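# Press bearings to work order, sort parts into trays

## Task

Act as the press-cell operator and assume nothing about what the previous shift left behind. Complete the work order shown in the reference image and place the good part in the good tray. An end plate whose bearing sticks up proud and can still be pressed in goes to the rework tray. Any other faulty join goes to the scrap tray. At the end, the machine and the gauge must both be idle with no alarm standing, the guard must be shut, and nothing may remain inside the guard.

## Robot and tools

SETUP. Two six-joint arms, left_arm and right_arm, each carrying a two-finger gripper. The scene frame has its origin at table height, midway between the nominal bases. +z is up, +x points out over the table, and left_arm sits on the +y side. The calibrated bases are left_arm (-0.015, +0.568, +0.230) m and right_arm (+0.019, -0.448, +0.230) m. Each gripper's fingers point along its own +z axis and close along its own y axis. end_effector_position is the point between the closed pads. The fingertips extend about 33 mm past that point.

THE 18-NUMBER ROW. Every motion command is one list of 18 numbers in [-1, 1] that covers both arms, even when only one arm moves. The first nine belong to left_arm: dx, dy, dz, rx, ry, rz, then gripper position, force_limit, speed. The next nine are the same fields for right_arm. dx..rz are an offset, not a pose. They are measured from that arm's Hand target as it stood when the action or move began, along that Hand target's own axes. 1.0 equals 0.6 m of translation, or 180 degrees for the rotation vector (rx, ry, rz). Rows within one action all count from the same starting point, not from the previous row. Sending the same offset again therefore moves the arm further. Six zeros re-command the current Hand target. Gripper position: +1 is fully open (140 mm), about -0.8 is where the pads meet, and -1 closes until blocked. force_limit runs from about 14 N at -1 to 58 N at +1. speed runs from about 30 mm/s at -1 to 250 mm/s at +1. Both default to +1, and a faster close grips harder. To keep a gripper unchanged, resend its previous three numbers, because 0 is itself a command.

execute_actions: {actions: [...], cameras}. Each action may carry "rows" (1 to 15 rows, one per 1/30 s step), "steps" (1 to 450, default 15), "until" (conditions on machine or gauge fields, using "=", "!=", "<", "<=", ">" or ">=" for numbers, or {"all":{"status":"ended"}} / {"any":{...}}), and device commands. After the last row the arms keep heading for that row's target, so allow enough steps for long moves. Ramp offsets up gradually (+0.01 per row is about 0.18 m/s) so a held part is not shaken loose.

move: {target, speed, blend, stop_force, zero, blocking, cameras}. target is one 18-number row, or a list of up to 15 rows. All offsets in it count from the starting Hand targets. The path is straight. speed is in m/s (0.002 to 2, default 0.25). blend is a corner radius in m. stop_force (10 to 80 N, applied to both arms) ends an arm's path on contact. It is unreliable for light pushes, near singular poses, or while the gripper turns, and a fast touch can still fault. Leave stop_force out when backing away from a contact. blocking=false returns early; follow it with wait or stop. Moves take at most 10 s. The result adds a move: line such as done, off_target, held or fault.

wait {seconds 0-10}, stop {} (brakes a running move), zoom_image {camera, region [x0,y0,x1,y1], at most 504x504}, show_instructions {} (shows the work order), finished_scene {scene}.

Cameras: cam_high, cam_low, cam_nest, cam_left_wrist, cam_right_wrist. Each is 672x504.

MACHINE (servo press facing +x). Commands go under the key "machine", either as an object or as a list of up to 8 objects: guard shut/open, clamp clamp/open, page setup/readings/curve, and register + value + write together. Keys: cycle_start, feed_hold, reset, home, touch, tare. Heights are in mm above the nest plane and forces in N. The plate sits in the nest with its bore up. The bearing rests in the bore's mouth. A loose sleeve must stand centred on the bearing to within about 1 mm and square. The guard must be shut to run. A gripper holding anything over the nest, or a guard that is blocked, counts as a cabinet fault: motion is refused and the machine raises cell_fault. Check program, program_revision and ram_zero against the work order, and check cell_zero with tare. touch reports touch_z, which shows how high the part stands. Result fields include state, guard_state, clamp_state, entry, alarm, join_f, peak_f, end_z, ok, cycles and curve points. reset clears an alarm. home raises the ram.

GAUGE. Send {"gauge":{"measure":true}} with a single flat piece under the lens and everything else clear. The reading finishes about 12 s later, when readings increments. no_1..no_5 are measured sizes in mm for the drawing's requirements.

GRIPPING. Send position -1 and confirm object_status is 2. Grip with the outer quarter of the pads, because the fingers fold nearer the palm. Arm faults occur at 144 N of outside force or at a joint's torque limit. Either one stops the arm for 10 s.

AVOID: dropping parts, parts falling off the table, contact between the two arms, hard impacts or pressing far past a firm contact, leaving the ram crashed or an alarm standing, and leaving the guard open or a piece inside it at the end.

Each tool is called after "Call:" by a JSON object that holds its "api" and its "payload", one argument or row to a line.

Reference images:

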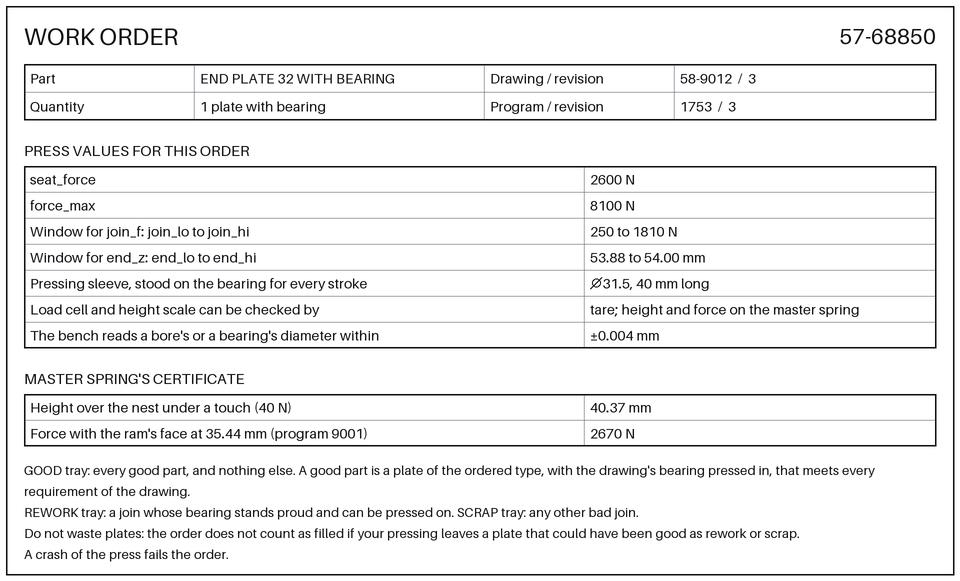

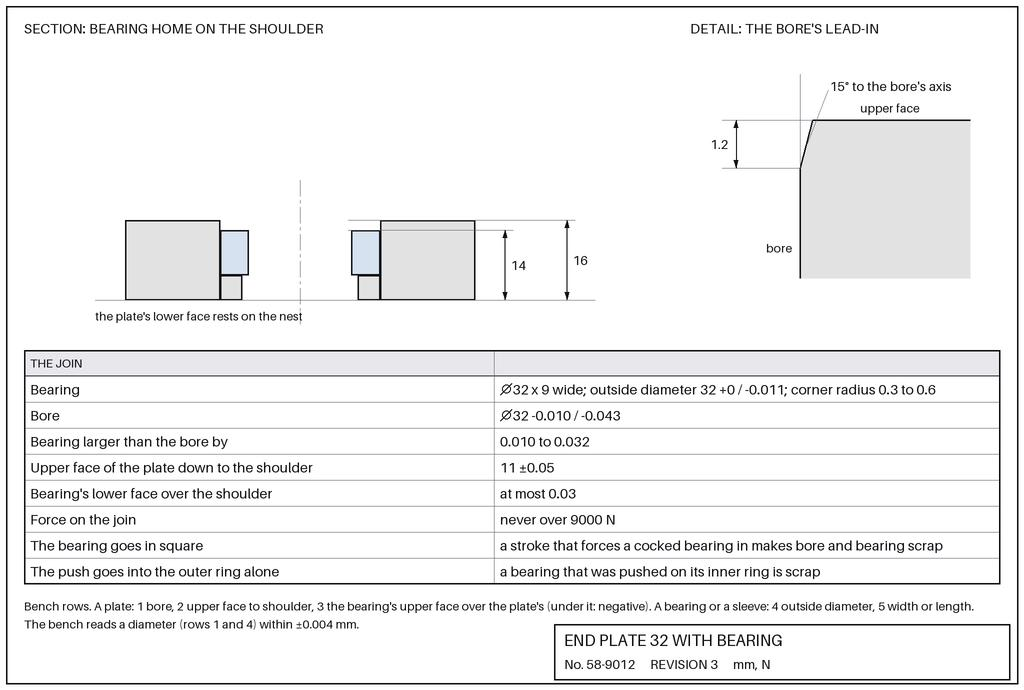

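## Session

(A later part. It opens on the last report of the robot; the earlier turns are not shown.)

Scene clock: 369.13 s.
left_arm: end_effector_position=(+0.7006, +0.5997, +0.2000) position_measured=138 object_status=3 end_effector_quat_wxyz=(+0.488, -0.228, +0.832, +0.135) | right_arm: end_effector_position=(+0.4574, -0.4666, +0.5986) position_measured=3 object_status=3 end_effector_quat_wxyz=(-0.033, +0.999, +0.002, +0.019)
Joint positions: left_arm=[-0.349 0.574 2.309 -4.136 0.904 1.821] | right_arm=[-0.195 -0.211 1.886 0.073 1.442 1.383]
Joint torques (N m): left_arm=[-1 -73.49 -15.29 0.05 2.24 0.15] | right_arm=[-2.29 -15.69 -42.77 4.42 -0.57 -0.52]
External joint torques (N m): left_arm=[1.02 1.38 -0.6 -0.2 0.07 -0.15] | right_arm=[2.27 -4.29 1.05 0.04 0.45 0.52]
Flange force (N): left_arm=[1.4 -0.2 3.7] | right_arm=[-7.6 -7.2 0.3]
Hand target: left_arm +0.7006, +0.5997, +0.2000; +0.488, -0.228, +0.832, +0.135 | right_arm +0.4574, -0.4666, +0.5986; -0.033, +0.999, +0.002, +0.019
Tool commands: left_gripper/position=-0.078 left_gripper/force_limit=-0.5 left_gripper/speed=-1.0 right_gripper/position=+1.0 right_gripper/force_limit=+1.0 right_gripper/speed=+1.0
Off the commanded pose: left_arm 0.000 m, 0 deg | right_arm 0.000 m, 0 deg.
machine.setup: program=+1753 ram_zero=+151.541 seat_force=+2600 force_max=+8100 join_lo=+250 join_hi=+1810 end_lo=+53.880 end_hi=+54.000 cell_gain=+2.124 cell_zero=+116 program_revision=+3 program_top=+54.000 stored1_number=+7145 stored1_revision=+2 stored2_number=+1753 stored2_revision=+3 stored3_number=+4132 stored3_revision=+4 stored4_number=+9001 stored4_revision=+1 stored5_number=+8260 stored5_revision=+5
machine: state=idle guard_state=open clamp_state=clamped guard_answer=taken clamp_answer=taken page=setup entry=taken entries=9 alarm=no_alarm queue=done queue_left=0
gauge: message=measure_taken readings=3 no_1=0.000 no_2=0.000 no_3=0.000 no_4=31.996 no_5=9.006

Call:
{"api": "move", "payload": {
  "target": [
    [0.0073,0.0476,0.3232,0,0,0,-0.078,-0.5,-1,0,0,0,0,0,0,1,1,1],
    [0.0073,0.0472,0.4900,0,0,0,-0.078,-0.5,-1,0,0,0,0,0,0,1,1,1]
  ],
  "speed": [0.3,0.1],
  "blend": [0.02,0]
}}

Call:
{"api": "execute_actions", "payload": {
  "actions": [
    {"rows":[[0,0,0,0,0,0,-1,-0.5,-1,0,0,0,0,0,0,1,1,1]],"steps":60}
  ],
  "cameras": ["cam_left_wrist"]
}}

Scene clock: 372.63 s.
left_arm: end_effector_position=(+0.9047, +0.7542, +0.0527) position_measured=138 object_status=3 end_effector_quat_wxyz=(+0.488, -0.228, +0.832, +0.135) | right_arm: end_effector_position=(+0.4574, -0.4666, +0.5986) position_measured=3 object_status=3 end_effector_quat_wxyz=(-0.033, +0.999, +0.002, +0.019)
Joint positions: left_arm=[-0.026 0.94 1.893 -3.805 0.804 1.788] | right_arm=[-0.195 -0.211 1.886 0.073 1.442 1.383]
Joint torques (N m): left_arm=[-0.95 -102.71 -16.79 -0.47 2.31 0.18] | right_arm=[-2.12 -15.51 -42.78 4.44 -0.53 -0.51]
External joint torques (N m): left_arm=[0.96 1.54 -0.6 -0.2 0.03 -0.18] | right_arm=[2.11 -4.5 1.05 0.02 0.4 0.51]
Flange force (N): left_arm=[1.4 0.1 3.4] | right_arm=[-8.0 -6.9 0.3]
Hand target: left_arm +0.9047, +0.7543, +0.0526; +0.488, -0.228, +0.832, +0.135 | right_arm +0.4574, -0.4666, +0.5986; -0.033, +0.999, +0.002, +0.019
Off the commanded pose: left_arm 0.000 m, 0 deg | right_arm 0.000 m, 0 deg.
machine.setup: program=+1753 ram_zero=+151.541 seat_force=+2600 force_max=+8100 join_lo=+250 join_hi=+1810 end_lo=+53.880 end_hi=+54.000 cell_gain=+2.124 cell_zero=+116 program_revision=+3 program_top=+54.000 stored1_number=+7145 stored1_revision=+2 stored2_number=+1753 stored2_revision=+3 stored3_number=+4132 stored3_revision=+4 stored4_number=+9001 stored4_revision=+1 stored5_number=+8260 stored5_revision=+5
machine: state=idle guard_state=open clamp_state=clamped guard_answer=taken clamp_answer=taken page=setup entry=taken entries=9 alarm=no_alarm queue=done queue_left=0
gauge: message=measure_taken readings=3 no_1=0.000 no_2=0.000 no_3=0.000 no_4=31.996 no_5=9.006
move: done

Scene clock: 374.83 s.
left_arm: end_effector_position=(+0.9047, +0.7543, +0.0527) position_measured=183 object_status=2 end_effector_quat_wxyz=(+0.488, -0.228, +0.832, +0.135) | right_arm: end_effector_position=(+0.4574, -0.4666, +0.5986) position_measured=3 object_status=3 end_effector_quat_wxyz=(-0.033, +0.999, +0.002, +0.019)
Joint positions: left_arm=[-0.026 0.94 1.893 -3.805 0.804 1.788] | right_arm=[-0.195 -0.211 1.886 0.073 1.442 1.383]
Joint torques (N m): left_arm=[-4.05 -95.03 -15.42 0.16 -0.8 -0.07] | right_arm=[-2.32 -15.66 -42.94 4.43 -0.55 -0.53]
External joint torques (N m): left_arm=[4.15 -6.21 -1.99 -0.83 3.14 0.07] | right_arm=[2.28 -4.25 1.25 0.03 0.43 0.52]
Flange force (N): left_arm=[-6.1 4.3 -3.3] | right_arm=[-7.8 -7.2 0.7]
Hand target: left_arm +0.9047, +0.7543, +0.0526; +0.488, -0.228, +0.832, +0.135 | right_arm +0.4574, -0.4666, +0.5986; -0.033, +0.999, +0.002, +0.019
Off the commanded pose: left_arm 0.000 m, 0 deg | right_arm 0.000 m, 0 deg.
machine.setup: program=+1753 ram_zero=+151.541 seat_force=+2600 force_max=+8100 join_lo=+250 join_hi=+1810 end_lo=+53.880 end_hi=+54.000 cell_gain=+2.124 cell_zero=+116 program_revision=+3 program_top=+54.000 stored1_number=+7145 stored1_revision=+2 stored2_number=+1753 stored2_revision=+3 stored3_number=+4132 stored3_revision=+4 stored4_number=+9001 stored4_revision=+1 stored5_number=+8260 stored5_revision=+5
machine: state=idle guard_state=open clamp_state=clamped guard_answer=taken clamp_answer=taken page=setup entry=taken entries=9 alarm=no_alarm queue=done queue_left=0
gauge: message=measure_taken readings=3 no_1=0.000 no_2=0.000 no_3=0.000 no_4=31.996 no_5=9.006
camera_calibration:
cam_left_wrist: T_world_to_cam=[[-0.533311, 0.845588, -0.0236612, -0.147894], [0.137715, 0.114386, 0.983845, -0.258176], [0.834634, 0.521437, -0.177454, -0.992633], [0, 0, 0, 1]] pos_world=[0.785167, 0.672185, 0.0743597]
Images, in order (width x height): cam_left_wrist 672x504.

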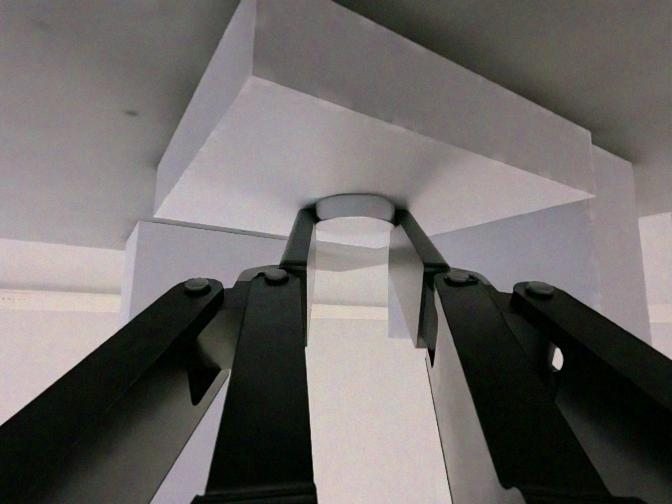

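Call:
{"api": "execute_actions", "payload": {
  "actions": [
    {"rows":[[0,0,0,0,0,0,-0.078,-0.5,-1,0,0,0,0,0,0,1,1,1]],"steps":25},
    {"rows":[[-0.0022,0,-0.0012,0,0,0,-0.078,-0.5,-1,0,0,0,0,0,0,1,1,1],[-0.0044,0,-0.0024,0,0,0,-0.078,-0.5,-1,0,0,0,0,0,0,1,1,1]],"steps":15},
    {"rows":[[0,0,0,0,0,0,-1,-0.5,-1,0,0,0,0,0,0,1,1,1]],"steps":60}
  ]
}}

Scene clock: 379.67 s.
left_arm: end_effector_position=(+0.9047, +0.7543, +0.0557) position_measured=183 object_status=2 end_effector_quat_wxyz=(+0.488, -0.228, +0.832, +0.135) | right_arm: end_effector_position=(+0.4574, -0.4666, +0.5986) position_measured=3 object_status=3 end_effector_quat_wxyz=(-0.033, +0.999, +0.002, +0.019)
Joint positions: left_arm=[-0.026 0.935 1.894 -3.807 0.802 1.791] | right_arm=[-0.195 -0.211 1.886 0.073 1.442 1.383]
Joint torques (N m): left_arm=[-1.11 -100.92 -16.81 -0.52 1.88 0.19] | right_arm=[-2.8 -15.34 -42.72 4.44 -0.53 -0.52]
External joint torques (N m): left_arm=[1.08 -0.31 -0.76 -0.14 0.46 -0.19] | right_arm=[2.8 -4.82 0.98 0.03 0.41 0.52]
External joint torques at the end of the 1st action: left_arm=[1.04 1.52 -0.71 -0.19 0.12 -0.2] | right_arm=[2.47 -4.77 1.08 0.02 0.47 0.47]
External joint torques at the end of the 2nd action: left_arm=[1.04 1.6 -0.61 -0.15 0.03 -0.21] | right_arm=[2.37 -4.69 0.93 0.06 0.36 0.48]
Flange force (N): left_arm=[-0.3 0.8 1.3] | right_arm=[-8.2 -8.5 0.2]
Flange force at the end of the 1st action (N): left_arm=[1.4 0.2 3.6] | right_arm=[-8.4 -7.7 0.2]
Flange force at the end of the 2nd action (N): left_arm=[1.5 0.3 3.5] | right_arm=[-8.1 -7.4 0.2]
Hand target: left_arm +0.9047, +0.7543, +0.0557; +0.488, -0.228, +0.832, +0.135 | right_arm +0.4574, -0.4666, +0.5986; -0.033, +0.999, +0.002, +0.019
Off the commanded pose: left_arm 0.000 m, 0 deg | right_arm 0.000 m, 0 deg.
machine.setup: program=+1753 ram_zero=+151.541 seat_force=+2600 force_max=+8100 join_lo=+250 join_hi=+1810 end_lo=+53.880 end_hi=+54.000 cell_gain=+2.124 cell_zero=+116 program_revision=+3 program_top=+54.000 stored1_number=+7145 stored1_revision=+2 stored2_number=+1753 stored2_revision=+3 stored3_number=+4132 stored3_revision=+4 stored4_number=+9001 stored4_revision=+1 stored5_number=+8260 stored5_revision=+5
machine: state=idle guard_state=open clamp_state=clamped guard_answer=taken clamp_answer=taken page=setup entry=taken entries=9 alarm=no_alarm queue=done queue_left=0
gauge: message=measure_taken readings=3 no_1=0.000 no_2=0.000 no_3=0.000 no_4=31.996 no_5=9.006

Call:
{"api": "move", "payload": {
  "target": [
    [-0.0874,0.0002,-0.0488,0,0,0,-1,-0.5,-1,0,0,0,0,0,0,1,1,1],
    [-0.0030,-0.0462,-0.4885,0,0,0,-1,-0.5,-1,0,0,0,0,0,0,1,1,1],
    [0.1500,-0.5070,-0.9348,0.5766,0,0.3325,-1,-0.5,-1,0,0,0,0,0,0,1,1,1]
  ],
  "speed": [0.15,0.3,0.35],
  "blend": [0.01,0.05,0]
}}

Call:
{"api": "move", "payload": {
  "target": [-0.0784,-0.004,0.3379,0,0,0,-1,-0.5,-1,0,0,0,0,0,0,1,1,1],
  "speed": 0.25,
  "cameras": ["cam_nest","cam_left_wrist"]
}}

Call:
{"api": "zoom_image", "payload": {
  "camera": "cam_nest",
  "region": [180, 90, 390, 330]
}}

Scene clock: 386.37 s.
left_arm: end_effector_position=(+0.6019, +0.2199, +0.2505) position_measured=183 object_status=2 end_effector_quat_wxyz=(+0.357, +0.610, +0.617, -0.345) | right_arm: end_effector_position=(+0.4574, -0.4666, +0.5986) position_measured=3 object_status=3 end_effector_quat_wxyz=(-0.033, +0.999, +0.002, +0.019)
Joint positions: left_arm=[-0.188 0.57 2.051 -1.433 1.029 0.975] | right_arm=[-0.195 -0.211 1.886 0.073 1.442 1.383]
Joint torques (N m): left_arm=[-0.46 -74.6 -16.68 -0.66 2.01 0.19] | right_arm=[-2.42 -15.75 -42.71 4.42 -0.59 -0.56]
External joint torques (N m): left_arm=[0.61 0.85 -0.93 -0.2 -0.07 -0.19] | right_arm=[2.4 -4.3 0.99 0.04 0.47 0.56]
Flange force (N): left_arm=[1.1 2.8 0.3] | right_arm=[-7.5 -7.6 0.2]
Hand target: left_arm +0.6019, +0.2199, +0.2505; +0.357, +0.610, +0.617, -0.345 | right_arm +0.4574, -0.4666, +0.5986; -0.033, +0.999, +0.002, +0.019
Off the commanded pose: left_arm 0.000 m, 0 deg | right_arm 0.000 m, 0 deg.
machine.setup: program=+1753 ram_zero=+151.541 seat_force=+2600 force_max=+8100 join_lo=+250 join_hi=+1810 end_lo=+53.880 end_hi=+54.000 cell_gain=+2.124 cell_zero=+116 program_revision=+3 program_top=+54.000 stored1_number=+7145 stored1_revision=+2 stored2_number=+1753 stored2_revision=+3 stored3_number=+4132 stored3_revision=+4 stored4_number=+9001 stored4_revision=+1 stored5_number=+8260 stored5_revision=+5
machine: state=idle guard_state=open clamp_state=clamped guard_answer=taken clamp_answer=taken page=setup entry=taken entries=9 alarm=no_alarm queue=done queue_left=0
gauge: message=measure_taken readings=3 no_1=0.000 no_2=0.000 no_3=0.000 no_4=31.996 no_5=9.006
move: done

Scene clock: 387.60 s.
left_arm: end_effector_position=(+0.6034, +0.0213, +0.1885) position_measured=183 object_status=2 end_effector_quat_wxyz=(+0.357, +0.610, +0.617, -0.345) | right_arm: end_effector_position=(+0.4574, -0.4666, +0.5986) position_measured=3 object_status=3 end_effector_quat_wxyz=(-0.033, +0.999, +0.002, +0.019)
Joint positions: left_arm=[-0.485 0.711 1.948 -1.72 0.887 1.021] | right_arm=[-0.195 -0.211 1.886 0.073 1.442 1.383]
Joint torques (N m): left_arm=[-2.24 -85.72 -16.1 -1.21 2.1 0.17] | right_arm=[-2.22 -15.66 -43.07 4.45 -0.6 -0.51]
External joint torques (N m): left_arm=[2.27 0.97 -0.96 -0.08 -0.09 -0.17] | right_arm=[2.21 -4.36 1.35 0.01 0.47 0.5]
Flange force (N): left_arm=[2.0 4.2 -0.8] | right_arm=[-8.2 -7.1 0.7]
Hand target: left_arm +0.6034, +0.0212, +0.1884; +0.357, +0.610, +0.617, -0.345 | right_arm +0.4574, -0.4666, +0.5986; -0.033, +0.999, +0.002, +0.019
Off the commanded pose: left_arm 0.000 m, 0 deg | right_arm 0.000 m, 0 deg.
machine.setup: program=+1753 ram_zero=+151.541 seat_force=+2600 force_max=+8100 join_lo=+250 join_hi=+1810 end_lo=+53.880 end_hi=+54.000 cell_gain=+2.124 cell_zero=+116 program_revision=+3 program_top=+54.000 stored1_number=+7145 stored1_revision=+2 stored2_number=+1753 stored2_revision=+3 stored3_number=+4132 stored3_revision=+4 stored4_number=+9001 stored4_revision=+1 stored5_number=+8260 stored5_revision=+5
machine: state=idle guard_state=open clamp_state=clamped guard_answer=taken clamp_answer=taken page=setup entry=taken entries=9 alarm=no_alarm queue=done queue_left=0
gauge: message=measure_taken readings=3 no_1=0.000 no_2=0.000 no_3=0.000 no_4=31.996 no_5=9.006
move: done
camera_calibration:
cam_left_wrist: T_world_to_cam=[[0.998979, 0.0429563, -0.0139628, -0.594803], [0.0221615, -0.196773, 0.980199, -0.189442], [0.0393582, -0.979508, -0.197524, 0.180831], [0, 0, 0, 1]] pos_world=[0.591277, 0.165398, 0.213104]
Images, in order (width x height): cam_nest 672x504, cam_left_wrist 672x504.

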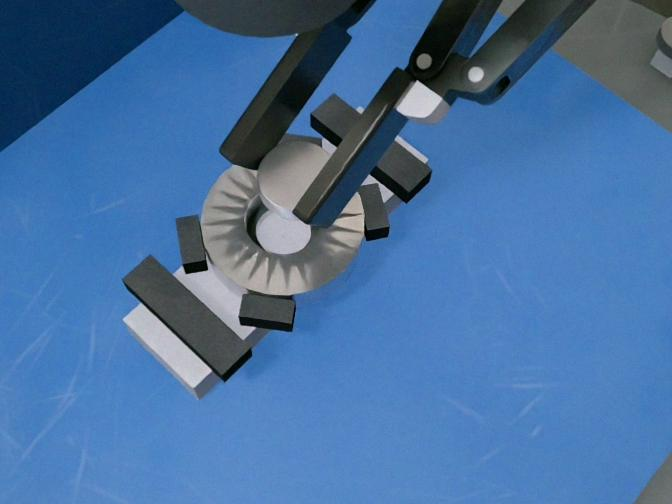

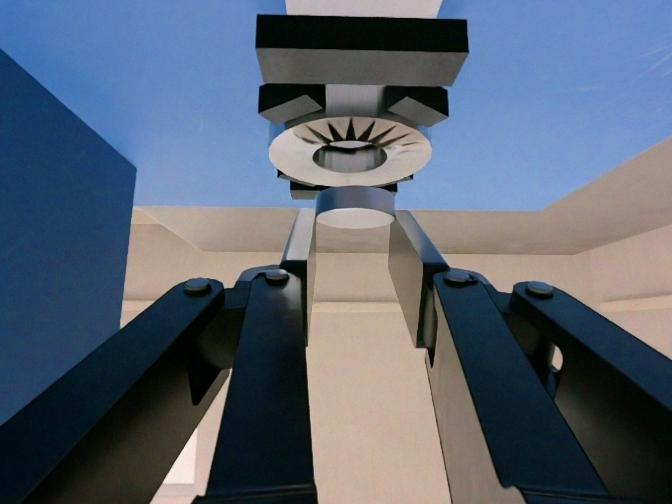

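Scaled by 2.100 from the camera's 672x504 image, which has a finer 960x720 frame.

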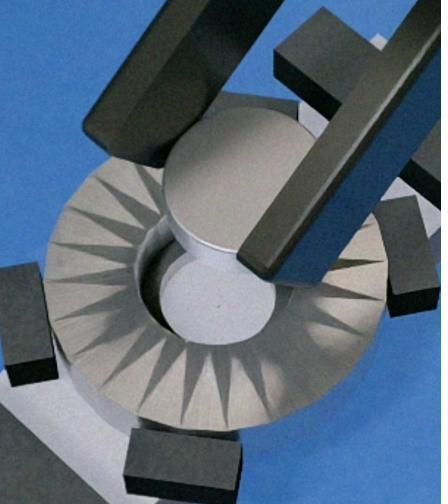

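Call:
{"api": "move", "payload": {
  "target": [0.0101,-0.002,0.0239,0,0,0,-1,-0.5,-1,0,0,0,0,0,0,1,1,1],
  "speed": 0.08,
  "cameras": ["cam_nest","cam_left_wrist","cam_low"]
}}

Call:
{"api": "zoom_image", "payload": {
  "camera": "cam_nest",
  "region": [180, 120, 390, 330]
}}

Call:
{"api": "zoom_image", "payload": {
  "camera": "cam_left_wrist",
  "region": [250, 120, 460, 270]
}}

Call:
{"api": "zoom_image", "payload": {
  "camera": "cam_low",
  "region": [370, 222, 456, 262]
}}

Scene clock: 391.30 s.
left_arm: end_effector_position=(+0.6024, +0.0119, +0.1760) position_measured=183 object_status=2 end_effector_quat_wxyz=(+0.357, +0.610, +0.617, -0.345) | right_arm: end_effector_position=(+0.4574, -0.4666, +0.5986) position_measured=3 object_status=3 end_effector_quat_wxyz=(-0.033, +0.999, +0.002, +0.019)
Joint positions: left_arm=[-0.498 0.733 1.94 -1.744 0.883 1.041] | right_arm=[-0.195 -0.211 1.886 0.073 1.442 1.383]
Joint torques (N m): left_arm=[-1.47 -87.66 -15.75 -1.17 2.03 0.17] | right_arm=[-2.34 -15.38 -42.92 4.41 -0.64 -0.52]
External joint torques (N m): left_arm=[1.48 1.78 -0.66 -0.11 0.01 -0.17] | right_arm=[2.36 -4.84 1.16 0.06 0.52 0.52]
Flange force (N): left_arm=[2.6 3.6 0.8] | right_arm=[-8.7 -7.5 0.2]
Hand target: left_arm +0.6024, +0.0119, +0.1760; +0.357, +0.610, +0.617, -0.345 | right_arm +0.4574, -0.4666, +0.5986; -0.033, +0.999, +0.002, +0.019
Off the commanded pose: left_arm 0.000 m, 0 deg | right_arm 0.000 m, 0 deg.
machine.setup: program=+1753 ram_zero=+151.541 seat_force=+2600 force_max=+8100 join_lo=+250 join_hi=+1810 end_lo=+53.880 end_hi=+54.000 cell_gain=+2.124 cell_zero=+116 program_revision=+3 program_top=+54.000 stored1_number=+7145 stored1_revision=+2 stored2_number=+1753 stored2_revision=+3 stored3_number=+4132 stored3_revision=+4 stored4_number=+9001 stored4_revision=+1 stored5_number=+8260 stored5_revision=+5
machine: state=idle guard_state=open clamp_state=clamped guard_answer=taken clamp_answer=taken page=setup entry=taken entries=9 alarm=no_alarm queue=done queue_left=0
gauge: message=measure_taken readings=3 no_1=0.000 no_2=0.000 no_3=0.000 no_4=31.996 no_5=9.006
move: done
camera_calibration:
cam_left_wrist: T_world_to_cam=[[0.998983, 0.0428582, -0.0139817, -0.593658], [0.0221608, -0.196775, 0.980198, -0.179019], [0.0392583, -0.979511, -0.197525, 0.16925], [0, 0, 0, 1]] pos_world=[0.590377, 0.155999, 0.200604]
Images, in order (width x height): cam_low 672x504, cam_nest 672x504, cam_left_wrist 672x504.

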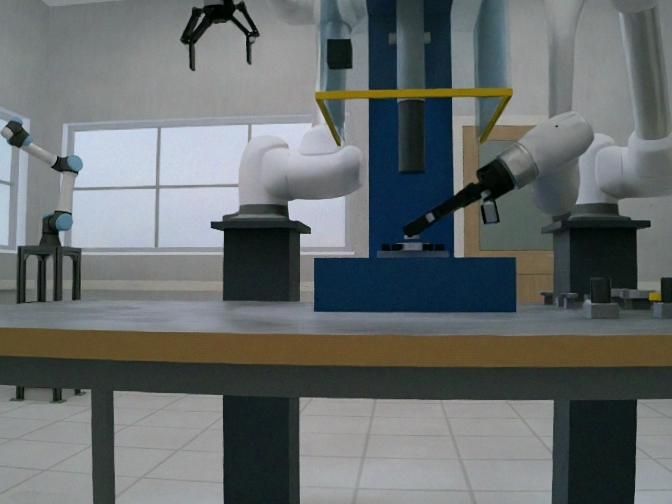

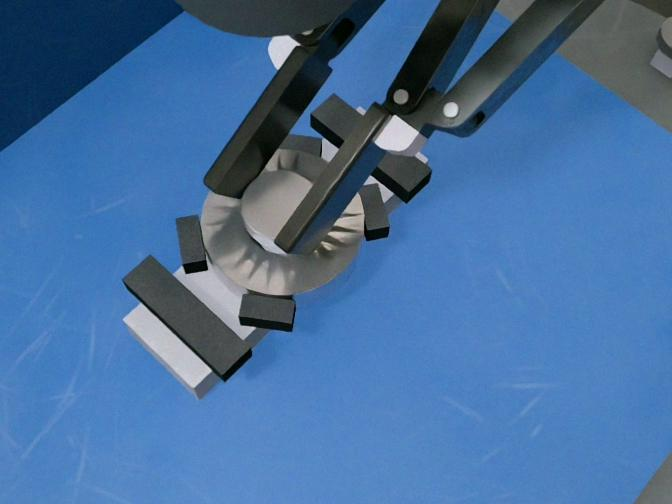

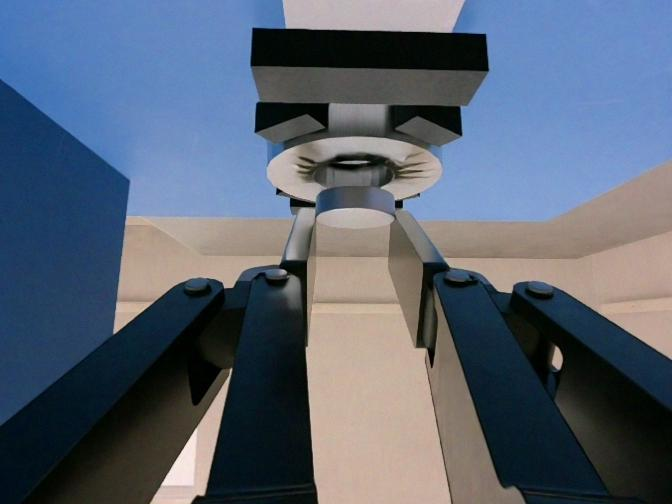

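Scaled by 2.400 from the camera's 672x504 image, which has a finer 960x720 frame.

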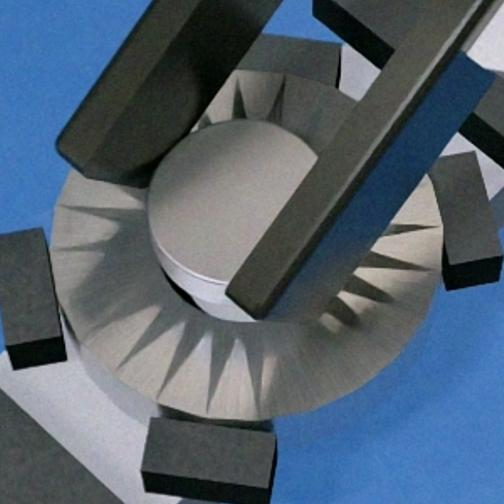

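Scaled by 2.400 from the camera's 672x504 image, which has a finer 960x720 frame.

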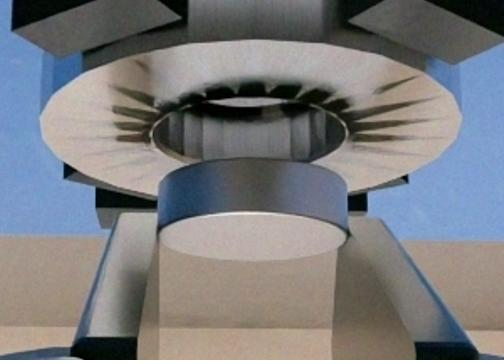

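Scaled by 5.860 from the camera's 672x504 image, which has a finer 960x720 frame.

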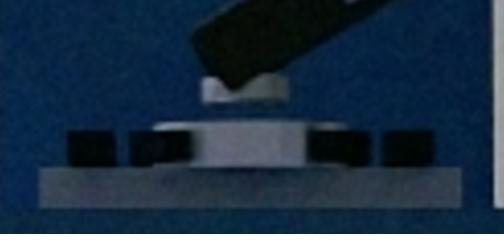

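Call:
{"api": "move", "payload": {
  "target": [0.0121,0,0.0057,0,0,0,-1,-0.5,-1,0,0,0,0,0,0,1,1,1],
  "speed": 0.05,
  "cameras": ["cam_nest","cam_low"]
}}

Call:
{"api": "zoom_image", "payload": {
  "camera": "cam_low",
  "region": [380, 232, 446, 262]
}}

Call:
{"api": "zoom_image", "payload": {
  "camera": "cam_nest",
  "region": [225, 160, 345, 270]
}}

Scene clock: 395.20 s.
left_arm: end_effector_position=(+0.6025, +0.0126, +0.1680) position_measured=183 object_status=2 end_effector_quat_wxyz=(+0.357, +0.610, +0.617, -0.345) | right_arm: end_effector_position=(+0.4574, -0.4666, +0.5986) position_measured=3 object_status=3 end_effector_quat_wxyz=(-0.033, +0.999, +0.002, +0.019)
Joint positions: left_arm=[-0.497 0.745 1.94 -1.753 0.885 1.056] | right_arm=[-0.195 -0.211 1.886 0.073 1.442 1.383]
Joint torques (N m): left_arm=[-1.31 -86.9 -15.49 -1.14 1.81 0.12] | right_arm=[-2.68 -15.76 -42.64 4.41 -0.61 -0.44]
External joint torques (N m): left_arm=[1.4 0.65 -0.36 -0.12 0.23 -0.12] | right_arm=[2.68 -4.43 0.89 0.06 0.49 0.44]
Flange force (N): left_arm=[1.6 2.1 -0.6] | right_arm=[-7.5 -8.0 0.0]
Hand target: left_arm +0.6025, +0.0127, +0.1680; +0.357, +0.610, +0.617, -0.345 | right_arm +0.4574, -0.4666, +0.5986; -0.033, +0.999, +0.002, +0.019
Off the commanded pose: left_arm 0.000 m, 0 deg | right_arm 0.000 m, 0 deg.
machine.setup: program=+1753 ram_zero=+151.541 seat_force=+2600 force_max=+8100 join_lo=+250 join_hi=+1810 end_lo=+53.880 end_hi=+54.000 cell_gain=+2.124 cell_zero=+116 program_revision=+3 program_top=+54.000 stored1_number=+7145 stored1_revision=+2 stored2_number=+1753 stored2_revision=+3 stored3_number=+4132 stored3_revision=+4 stored4_number=+9001 stored4_revision=+1 stored5_number=+8260 stored5_revision=+5
machine: state=idle guard_state=open clamp_state=clamped guard_answer=taken clamp_answer=taken page=setup entry=taken entries=9 alarm=no_alarm queue=done queue_left=0
gauge: message=measure_taken readings=3 no_1=0.000 no_2=0.000 no_3=0.000 no_4=31.996 no_5=9.006
move: done
Images, in order (width x height): cam_low 672x504, cam_nest 672x504.

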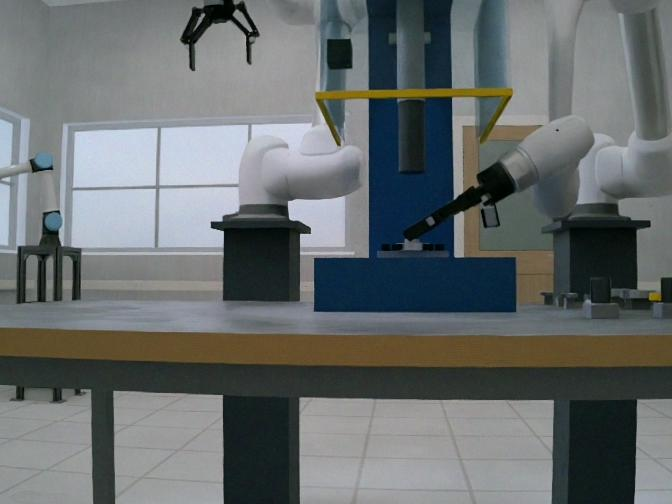

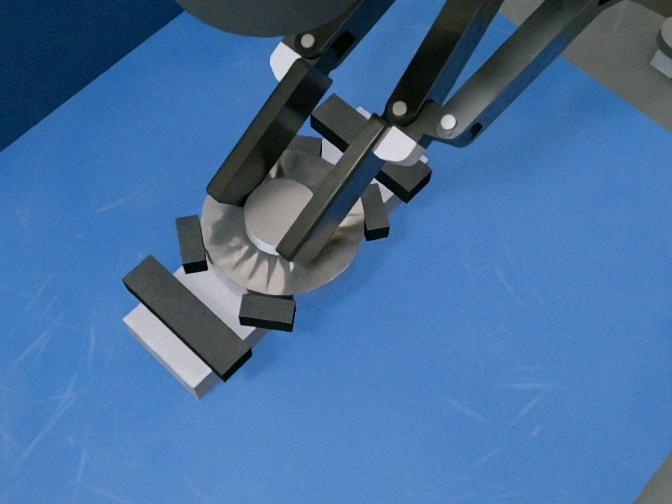

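Scaled by 7.636 from the camera's 672x504 image, which has a finer 960x720 frame.

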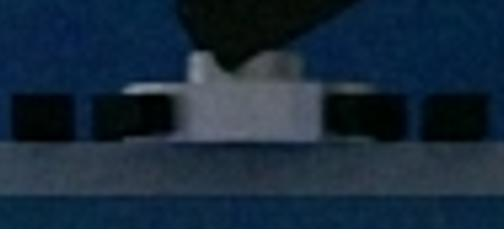

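Scaled by 4.200 from the camera's 672x504 image, which has a finer 960x720 frame.

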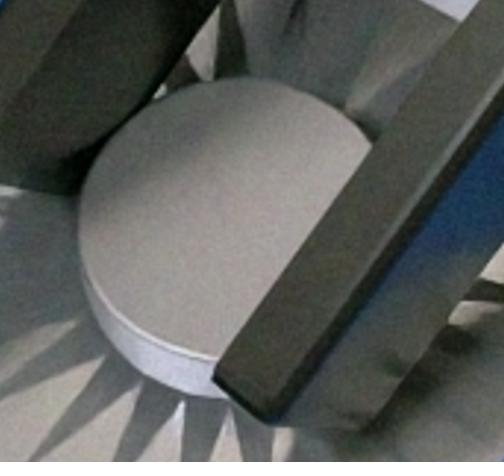

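Call:
{"api": "move", "payload": {
  "target": [0.0007,-0.0005,-0.0011,0,0,0,-1,-0.5,-1,0,0,0,0,0,0,1,1,1],
  "speed": 0.02
}}

Call:
{"api": "move", "payload": {
  "target": [0.0058,0,0.0033,0,0,0,-1,-0.5,-1,0,0,0,0,0,0,1,1,1],
  "speed": 0.006,
  "stop_force": 10,
  "cameras": ["cam_nest","cam_low"]
}}

Call:
{"api": "zoom_image", "payload": {
  "camera": "cam_low",
  "region": [380, 232, 446, 262]
}}

Call:
{"api": "zoom_image", "payload": {
  "camera": "cam_nest",
  "region": [225, 160, 345, 270]
}}

Scene clock: 398.10 s.
left_arm: end_effector_position=(+0.6022, +0.0134, +0.1679) position_measured=183 object_status=2 end_effector_quat_wxyz=(+0.357, +0.610, +0.617, -0.345) | right_arm: end_effector_position=(+0.4574, -0.4666, +0.5986) position_measured=3 object_status=3 end_effector_quat_wxyz=(-0.033, +0.999, +0.002, +0.019)
Joint positions: left_arm=[-0.496 0.744 1.941 -1.753 0.886 1.057] | right_arm=[-0.195 -0.211 1.886 0.073 1.442 1.383]
Joint torques (N m): left_arm=[-1.28 -88.07 -15.34 -1.1 2.13 0.15] | right_arm=[-2.89 -15.33 -42.68 4.4 -0.51 -0.48]
External joint torques (N m): left_arm=[1.28 1.79 -0.48 -0.16 -0.08 -0.15] | right_arm=[2.88 -4.81 0.93 0.06 0.39 0.48]
Flange force (N): left_arm=[2.6 3.0 1.0] | right_arm=[-8.1 -8.6 0.2]
Hand target: left_arm +0.6022, +0.0134, +0.1679; +0.357, +0.610, +0.617, -0.345 | right_arm +0.4574, -0.4666, +0.5986; -0.033, +0.999, +0.002, +0.019
Off the commanded pose: left_arm 0.000 m, 0 deg | right_arm 0.000 m, 0 deg.
machine.setup: program=+1753 ram_zero=+151.541 seat_force=+2600 force_max=+8100 join_lo=+250 join_hi=+1810 end_lo=+53.880 end_hi=+54.000 cell_gain=+2.124 cell_zero=+116 program_revision=+3 program_top=+54.000 stored1_number=+7145 stored1_revision=+2 stored2_number=+1753 stored2_revision=+3 stored3_number=+4132 stored3_revision=+4 stored4_number=+9001 stored4_revision=+1 stored5_number=+8260 stored5_revision=+5
machine: state=idle guard_state=open clamp_state=clamped guard_answer=taken clamp_answer=taken page=setup entry=taken entries=9 alarm=no_alarm queue=done queue_left=0
gauge: message=measure_taken readings=3 no_1=0.000 no_2=0.000 no_3=0.000 no_4=31.996 no_5=9.006
move: done

Scene clock: 399.07 s.
left_arm: end_effector_position=(+0.6021, +0.0136, +0.1657) position_measured=183 object_status=2 end_effector_quat_wxyz=(+0.357, +0.610, +0.617, -0.345) | right_arm: end_effector_position=(+0.4574, -0.4666, +0.5986) position_measured=3 object_status=3 end_effector_quat_wxyz=(-0.033, +0.999, +0.002, +0.019)
Joint positions: left_arm=[-0.496 0.748 1.941 -1.755 0.887 1.061] | right_arm=[-0.195 -0.211 1.886 0.073 1.442 1.383]
Joint torques (N m): left_arm=[-5.91 -82.01 -17.63 -1.87 0.41 0.14] | right_arm=[-2.42 -15.39 -42.9 4.42 -0.58 -0.52]
External joint torques (N m): left_arm=[6 -4.5 1.68 0.6 1.64 -0.14] | right_arm=[2.41 -4.64 1.18 0.04 0.46 0.52]
Flange force (N): left_arm=[-0.4 -0.7 -14.6] | right_arm=[-8.3 -7.6 0.4]
Hand target: left_arm +0.6021, +0.0136, +0.1657; +0.357, +0.610, +0.617, -0.345 (not the last commanded pose) | right_arm +0.4574, -0.4666, +0.5986; -0.033, +0.999, +0.002, +0.019
Off the commanded pose: left_arm 0.002 m, 0 deg | right_arm 0.000 m, 0 deg.
machine.setup: program=+1753 ram_zero=+151.541 seat_force=+2600 force_max=+8100 join_lo=+250 join_hi=+1810 end_lo=+53.880 end_hi=+54.000 cell_gain=+2.124 cell_zero=+116 program_revision=+3 program_top=+54.000 stored1_number=+7145 stored1_revision=+2 stored2_number=+1753 stored2_revision=+3 stored3_number=+4132 stored3_revision=+4 stored4_number=+9001 stored4_revision=+1 stored5_number=+8260 stored5_revision=+5
machine: state=idle guard_state=open clamp_state=clamped guard_answer=taken clamp_answer=taken page=setup entry=taken entries=9 alarm=no_alarm queue=done queue_left=0
gauge: message=measure_taken readings=3 no_1=0.000 no_2=0.000 no_3=0.000 no_4=31.996 no_5=9.006
move: contact (left_arm)
Images, in order (width x height): cam_low 672x504, cam_nest 672x504.

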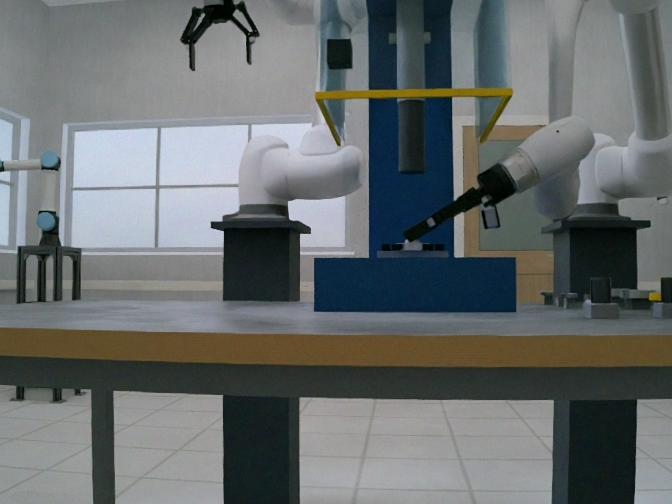

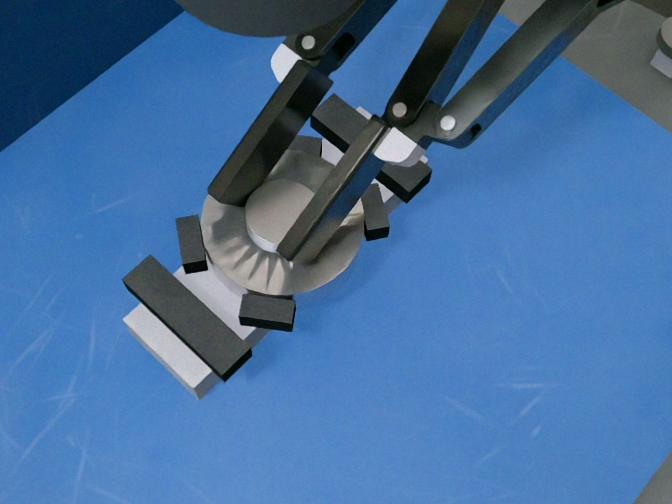

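Scaled by 7.636 from the camera's 672x504 image, which has a finer 960x720 frame.

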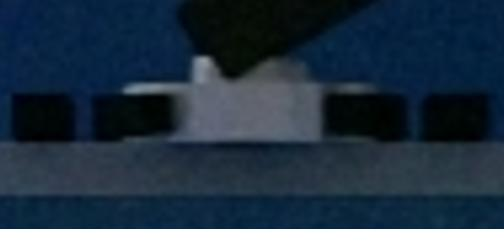

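Scaled by 4.200 from the camera's 672x504 image, which has a finer 960x720 frame.

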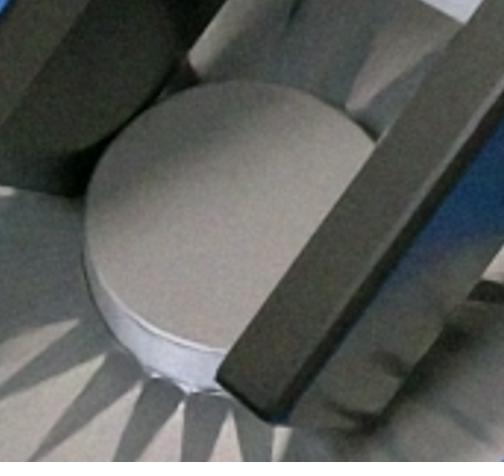

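Call:
{"api": "execute_actions", "payload": {
  "actions": [
    {"rows":[[0,0,0,0,0,0,-0.078,-0.5,-1,0,0,0,0,0,0,1,1,1]],"steps":30}
  ],
  "cameras": ["cam_nest","cam_low","cam_left_wrist"]
}}

Call:
{"api": "zoom_image", "payload": {
  "camera": "cam_low",
  "region": [380, 232, 446, 262]
}}

Call:
{"api": "zoom_image", "payload": {
  "camera": "cam_nest",
  "region": [225, 160, 345, 270]
}}

Call:
{"api": "zoom_image", "payload": {
  "camera": "cam_left_wrist",
  "region": [300, 150, 410, 260]
}}

Scene clock: 401.43 s.
left_arm: end_effector_position=(+0.6021, +0.0136, +0.1657) position_measured=138 object_status=0 end_effector_quat_wxyz=(+0.357, +0.610, +0.617, -0.345) | right_arm: end_effector_position=(+0.4574, -0.4666, +0.5986) position_measured=3 object_status=3 end_effector_quat_wxyz=(-0.033, +0.999, +0.002, +0.019)
Joint positions: left_arm=[-0.496 0.748 1.941 -1.755 0.887 1.061] | right_arm=[-0.195 -0.211 1.886 0.073 1.442 1.383]
Joint torques (N m): left_arm=[-0.44 -87.8 -14.97 -1.07 1.99 0.18] | right_arm=[-2.36 -15.91 -42.86 4.44 -0.6 -0.49]
External joint torques (N m): left_arm=[0.52 1.33 -0.88 -0.19 0.06 -0.18] | right_arm=[2.36 -4.24 1.13 0.01 0.48 0.49]
Flange force (N): left_arm=[1.5 2.9 1.7] | right_arm=[-7.6 -7.4 0.4]
Hand target: left_arm +0.6021, +0.0136, +0.1657; +0.357, +0.610, +0.617, -0.345 | right_arm +0.4574, -0.4666, +0.5986; -0.033, +0.999, +0.002, +0.019
Off the commanded pose: left_arm 0.000 m, 0 deg | right_arm 0.000 m, 0 deg.
machine.setup: program=+1753 ram_zero=+151.541 seat_force=+2600 force_max=+8100 join_lo=+250 join_hi=+1810 end_lo=+53.880 end_hi=+54.000 cell_gain=+2.124 cell_zero=+116 program_revision=+3 program_top=+54.000 stored1_number=+7145 stored1_revision=+2 stored2_number=+1753 stored2_revision=+3 stored3_number=+4132 stored3_revision=+4 stored4_number=+9001 stored4_revision=+1 stored5_number=+8260 stored5_revision=+5
machine: state=idle guard_state=open clamp_state=clamped guard_answer=taken clamp_answer=taken page=setup entry=taken entries=9 alarm=no_alarm queue=done queue_left=0
gauge: message=measure_taken readings=3 no_1=0.000 no_2=0.000 no_3=0.000 no_4=31.996 no_5=9.006
camera_calibration:
cam_left_wrist: T_world_to_cam=[[0.998979, 0.0428959, -0.0141779, -0.593438], [0.0223606, -0.196769, 0.980195, -0.168717], [0.0392566, -0.979511, -0.197527, 0.168799], [0, 0, 0, 1]] pos_world=[0.589978, 0.157599, 0.190304]
Images, in order (width x height): cam_low 672x504, cam_nest 672x504, cam_left_wrist 672x504.

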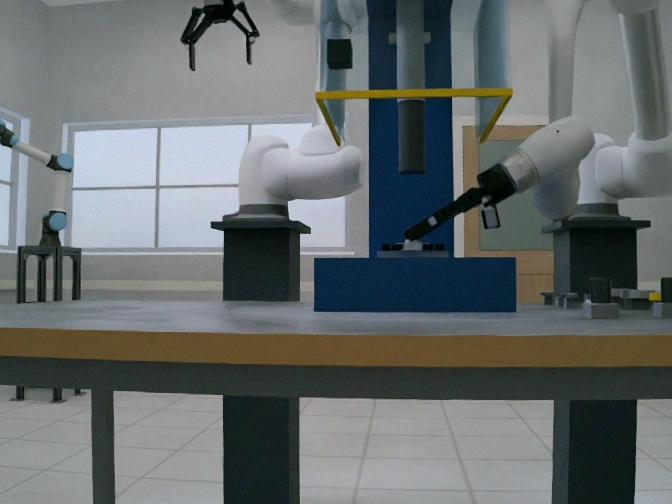

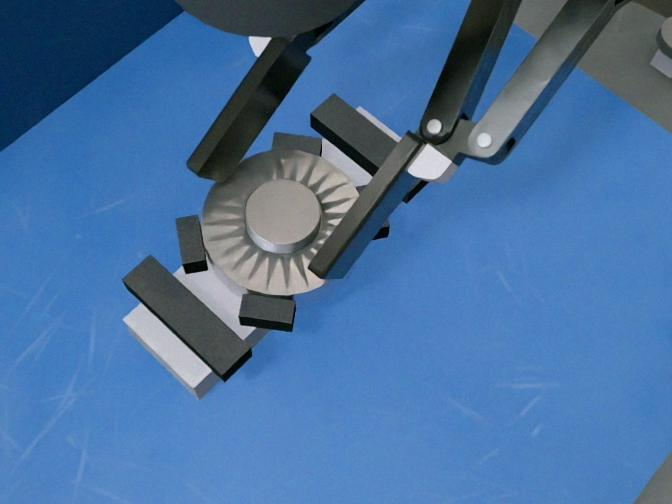

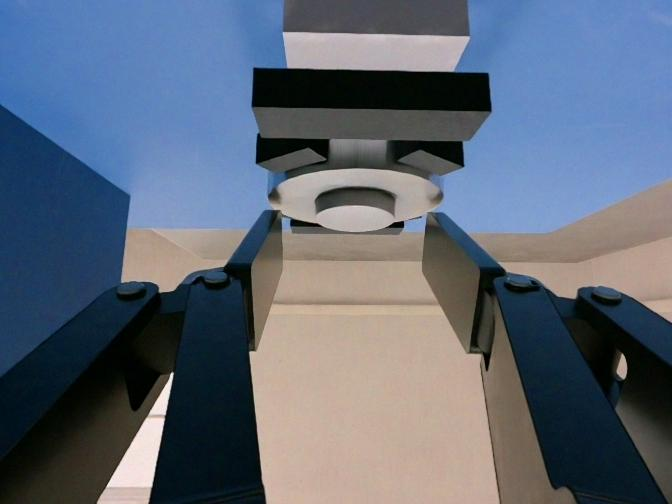

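Scaled by 7.636 from the camera's 672x504 image, which has a finer 960x720 frame.

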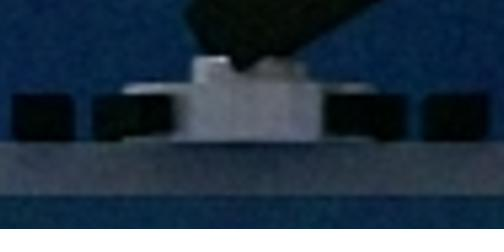

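Scaled by 4.200 from the camera's 672x504 image, which has a finer 960x720 frame.

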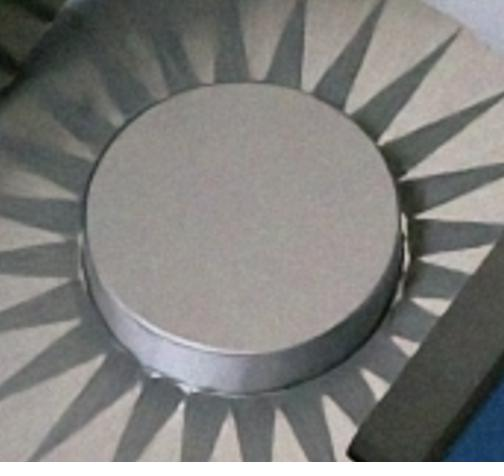

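Scaled by 4.582 from the camera's 672x504 image, which has a finer 960x720 frame.

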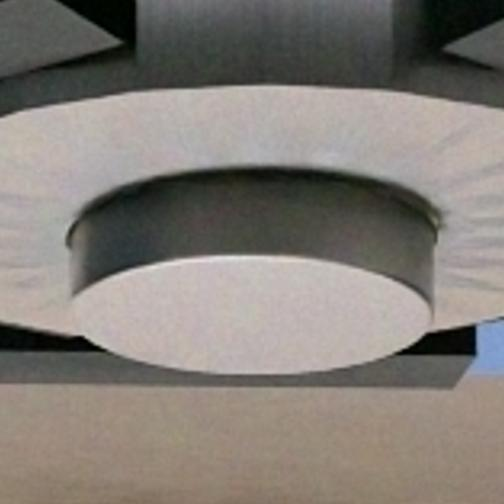

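Call:
{"api": "move", "payload": {
  "target": [
    [0,0,-0.1333,0,0,0,-0.078,-0.5,-1,0,0,0,0,0,0,1,1,1],
    [0,0,-0.1333,0,0,0,-1,-0.5,0,0,0,0,0,0,0,1,1,1],
    [-0.0385,0.0117,-0.0142,0,0,0,-1,-0.5,0,0,0,0,0,0,0,1,1,1]
  ],
  "speed": [0.15,0.15,0.15],
  "cameras": ["cam_nest","cam_left_wrist"]
}}

Call:
{"api": "zoom_image", "payload": {
  "camera": "cam_nest",
  "region": [205, 140, 365, 280]
}}

Call:
{"api": "zoom_image", "payload": {
  "camera": "cam_left_wrist",
  "region": [270, 60, 440, 200]
}}

Scene clock: 407.53 s.
left_arm: end_effector_position=(+0.6089, +0.0094, +0.1900) position_measured=233 object_status=3 end_effector_quat_wxyz=(+0.357, +0.610, +0.617, -0.345) | right_arm: end_effector_position=(+0.4574, -0.4666, +0.5986) position_measured=3 object_status=3 end_effector_quat_wxyz=(-0.033, +0.999, +0.002, +0.019)
Joint positions: left_arm=[-0.497 0.717 1.927 -1.72 0.879 1.004] | right_arm=[-0.195 -0.211 1.886 0.073 1.442 1.383]
Joint torques (N m): left_arm=[-1.3 -86.39 -16.8 -1.01 2.03 0.16] | right_arm=[-2.42 -15.1 -42.78 4.47 -0.55 -0.53]
External joint torques (N m): left_arm=[1.4 0.66 -0.69 -0.29 -0.05 -0.16] | right_arm=[2.42 -5 1.03 -0.01 0.43 0.52]
Flange force (N): left_arm=[1.3 2.5 0.0] | right_arm=[-8.7 -7.7 0.2]
Hand target: left_arm +0.6089, +0.0093, +0.1900; +0.357, +0.610, +0.617, -0.345 | right_arm +0.4574, -0.4666, +0.5986; -0.033, +0.999, +0.002, +0.019
Off the commanded pose: left_arm 0.000 m, 0 deg | right_arm 0.000 m, 0 deg.
machine.setup: program=+1753 ram_zero=+151.541 seat_force=+2600 force_max=+8100 join_lo=+250 join_hi=+1810 end_lo=+53.880 end_hi=+54.000 cell_gain=+2.124 cell_zero=+116 program_revision=+3 program_top=+54.000 stored1_number=+7145 stored1_revision=+2 stored2_number=+1753 stored2_revision=+3 stored3_number=+4132 stored3_revision=+4 stored4_number=+9001 stored4_revision=+1 stored5_number=+8260 stored5_revision=+5
machine: state=idle guard_state=open clamp_state=clamped guard_answer=taken clamp_answer=taken page=setup entry=taken entries=9 alarm=no_alarm queue=done queue_left=0
gauge: message=measure_taken readings=3 no_1=0.000 no_2=0.000 no_3=0.000 no_4=31.996 no_5=9.006
move: done
camera_calibration:
cam_left_wrist: T_world_to_cam=[[0.998979, 0.0428959, -0.0141779, -0.599806], [0.0223606, -0.196769, 0.980195, -0.193517], [0.0392566, -0.979511, -0.197527, 0.169214], [0, 0, 0, 1]] pos_world=[0.596878, 0.153399, 0.214604]
Images, in order (width x height): cam_nest 672x504, cam_left_wrist 672x504.

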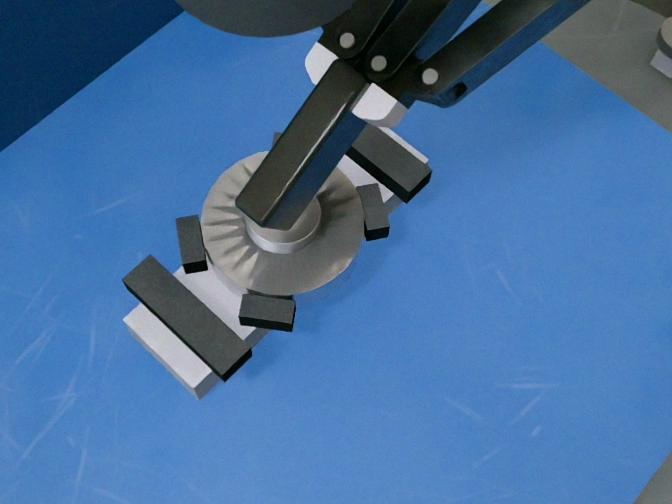

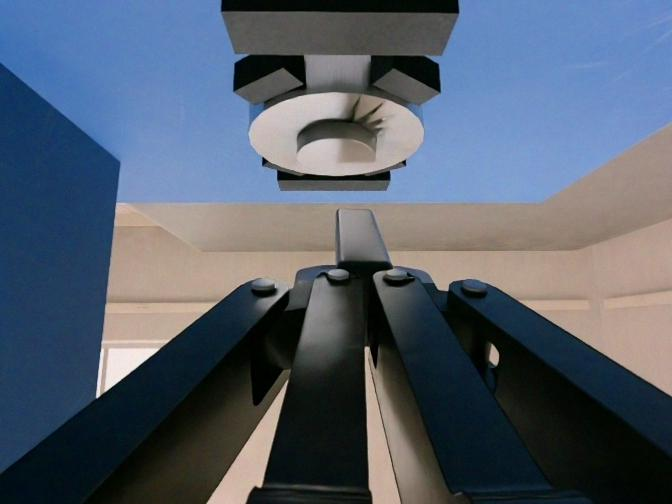

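Scaled by 3.150 from the camera's 672x504 image, which has a finer 960x720 frame.

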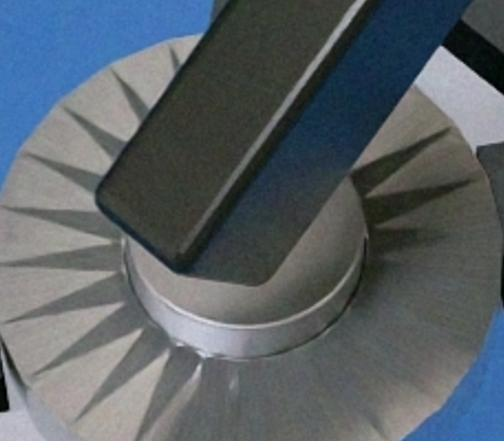

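Scaled by 2.965 from the camera's 672x504 image, which has a finer 960x720 frame.

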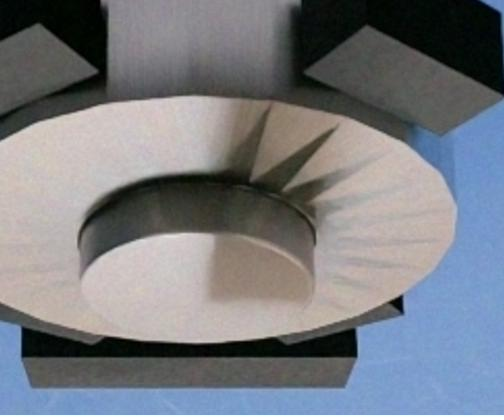

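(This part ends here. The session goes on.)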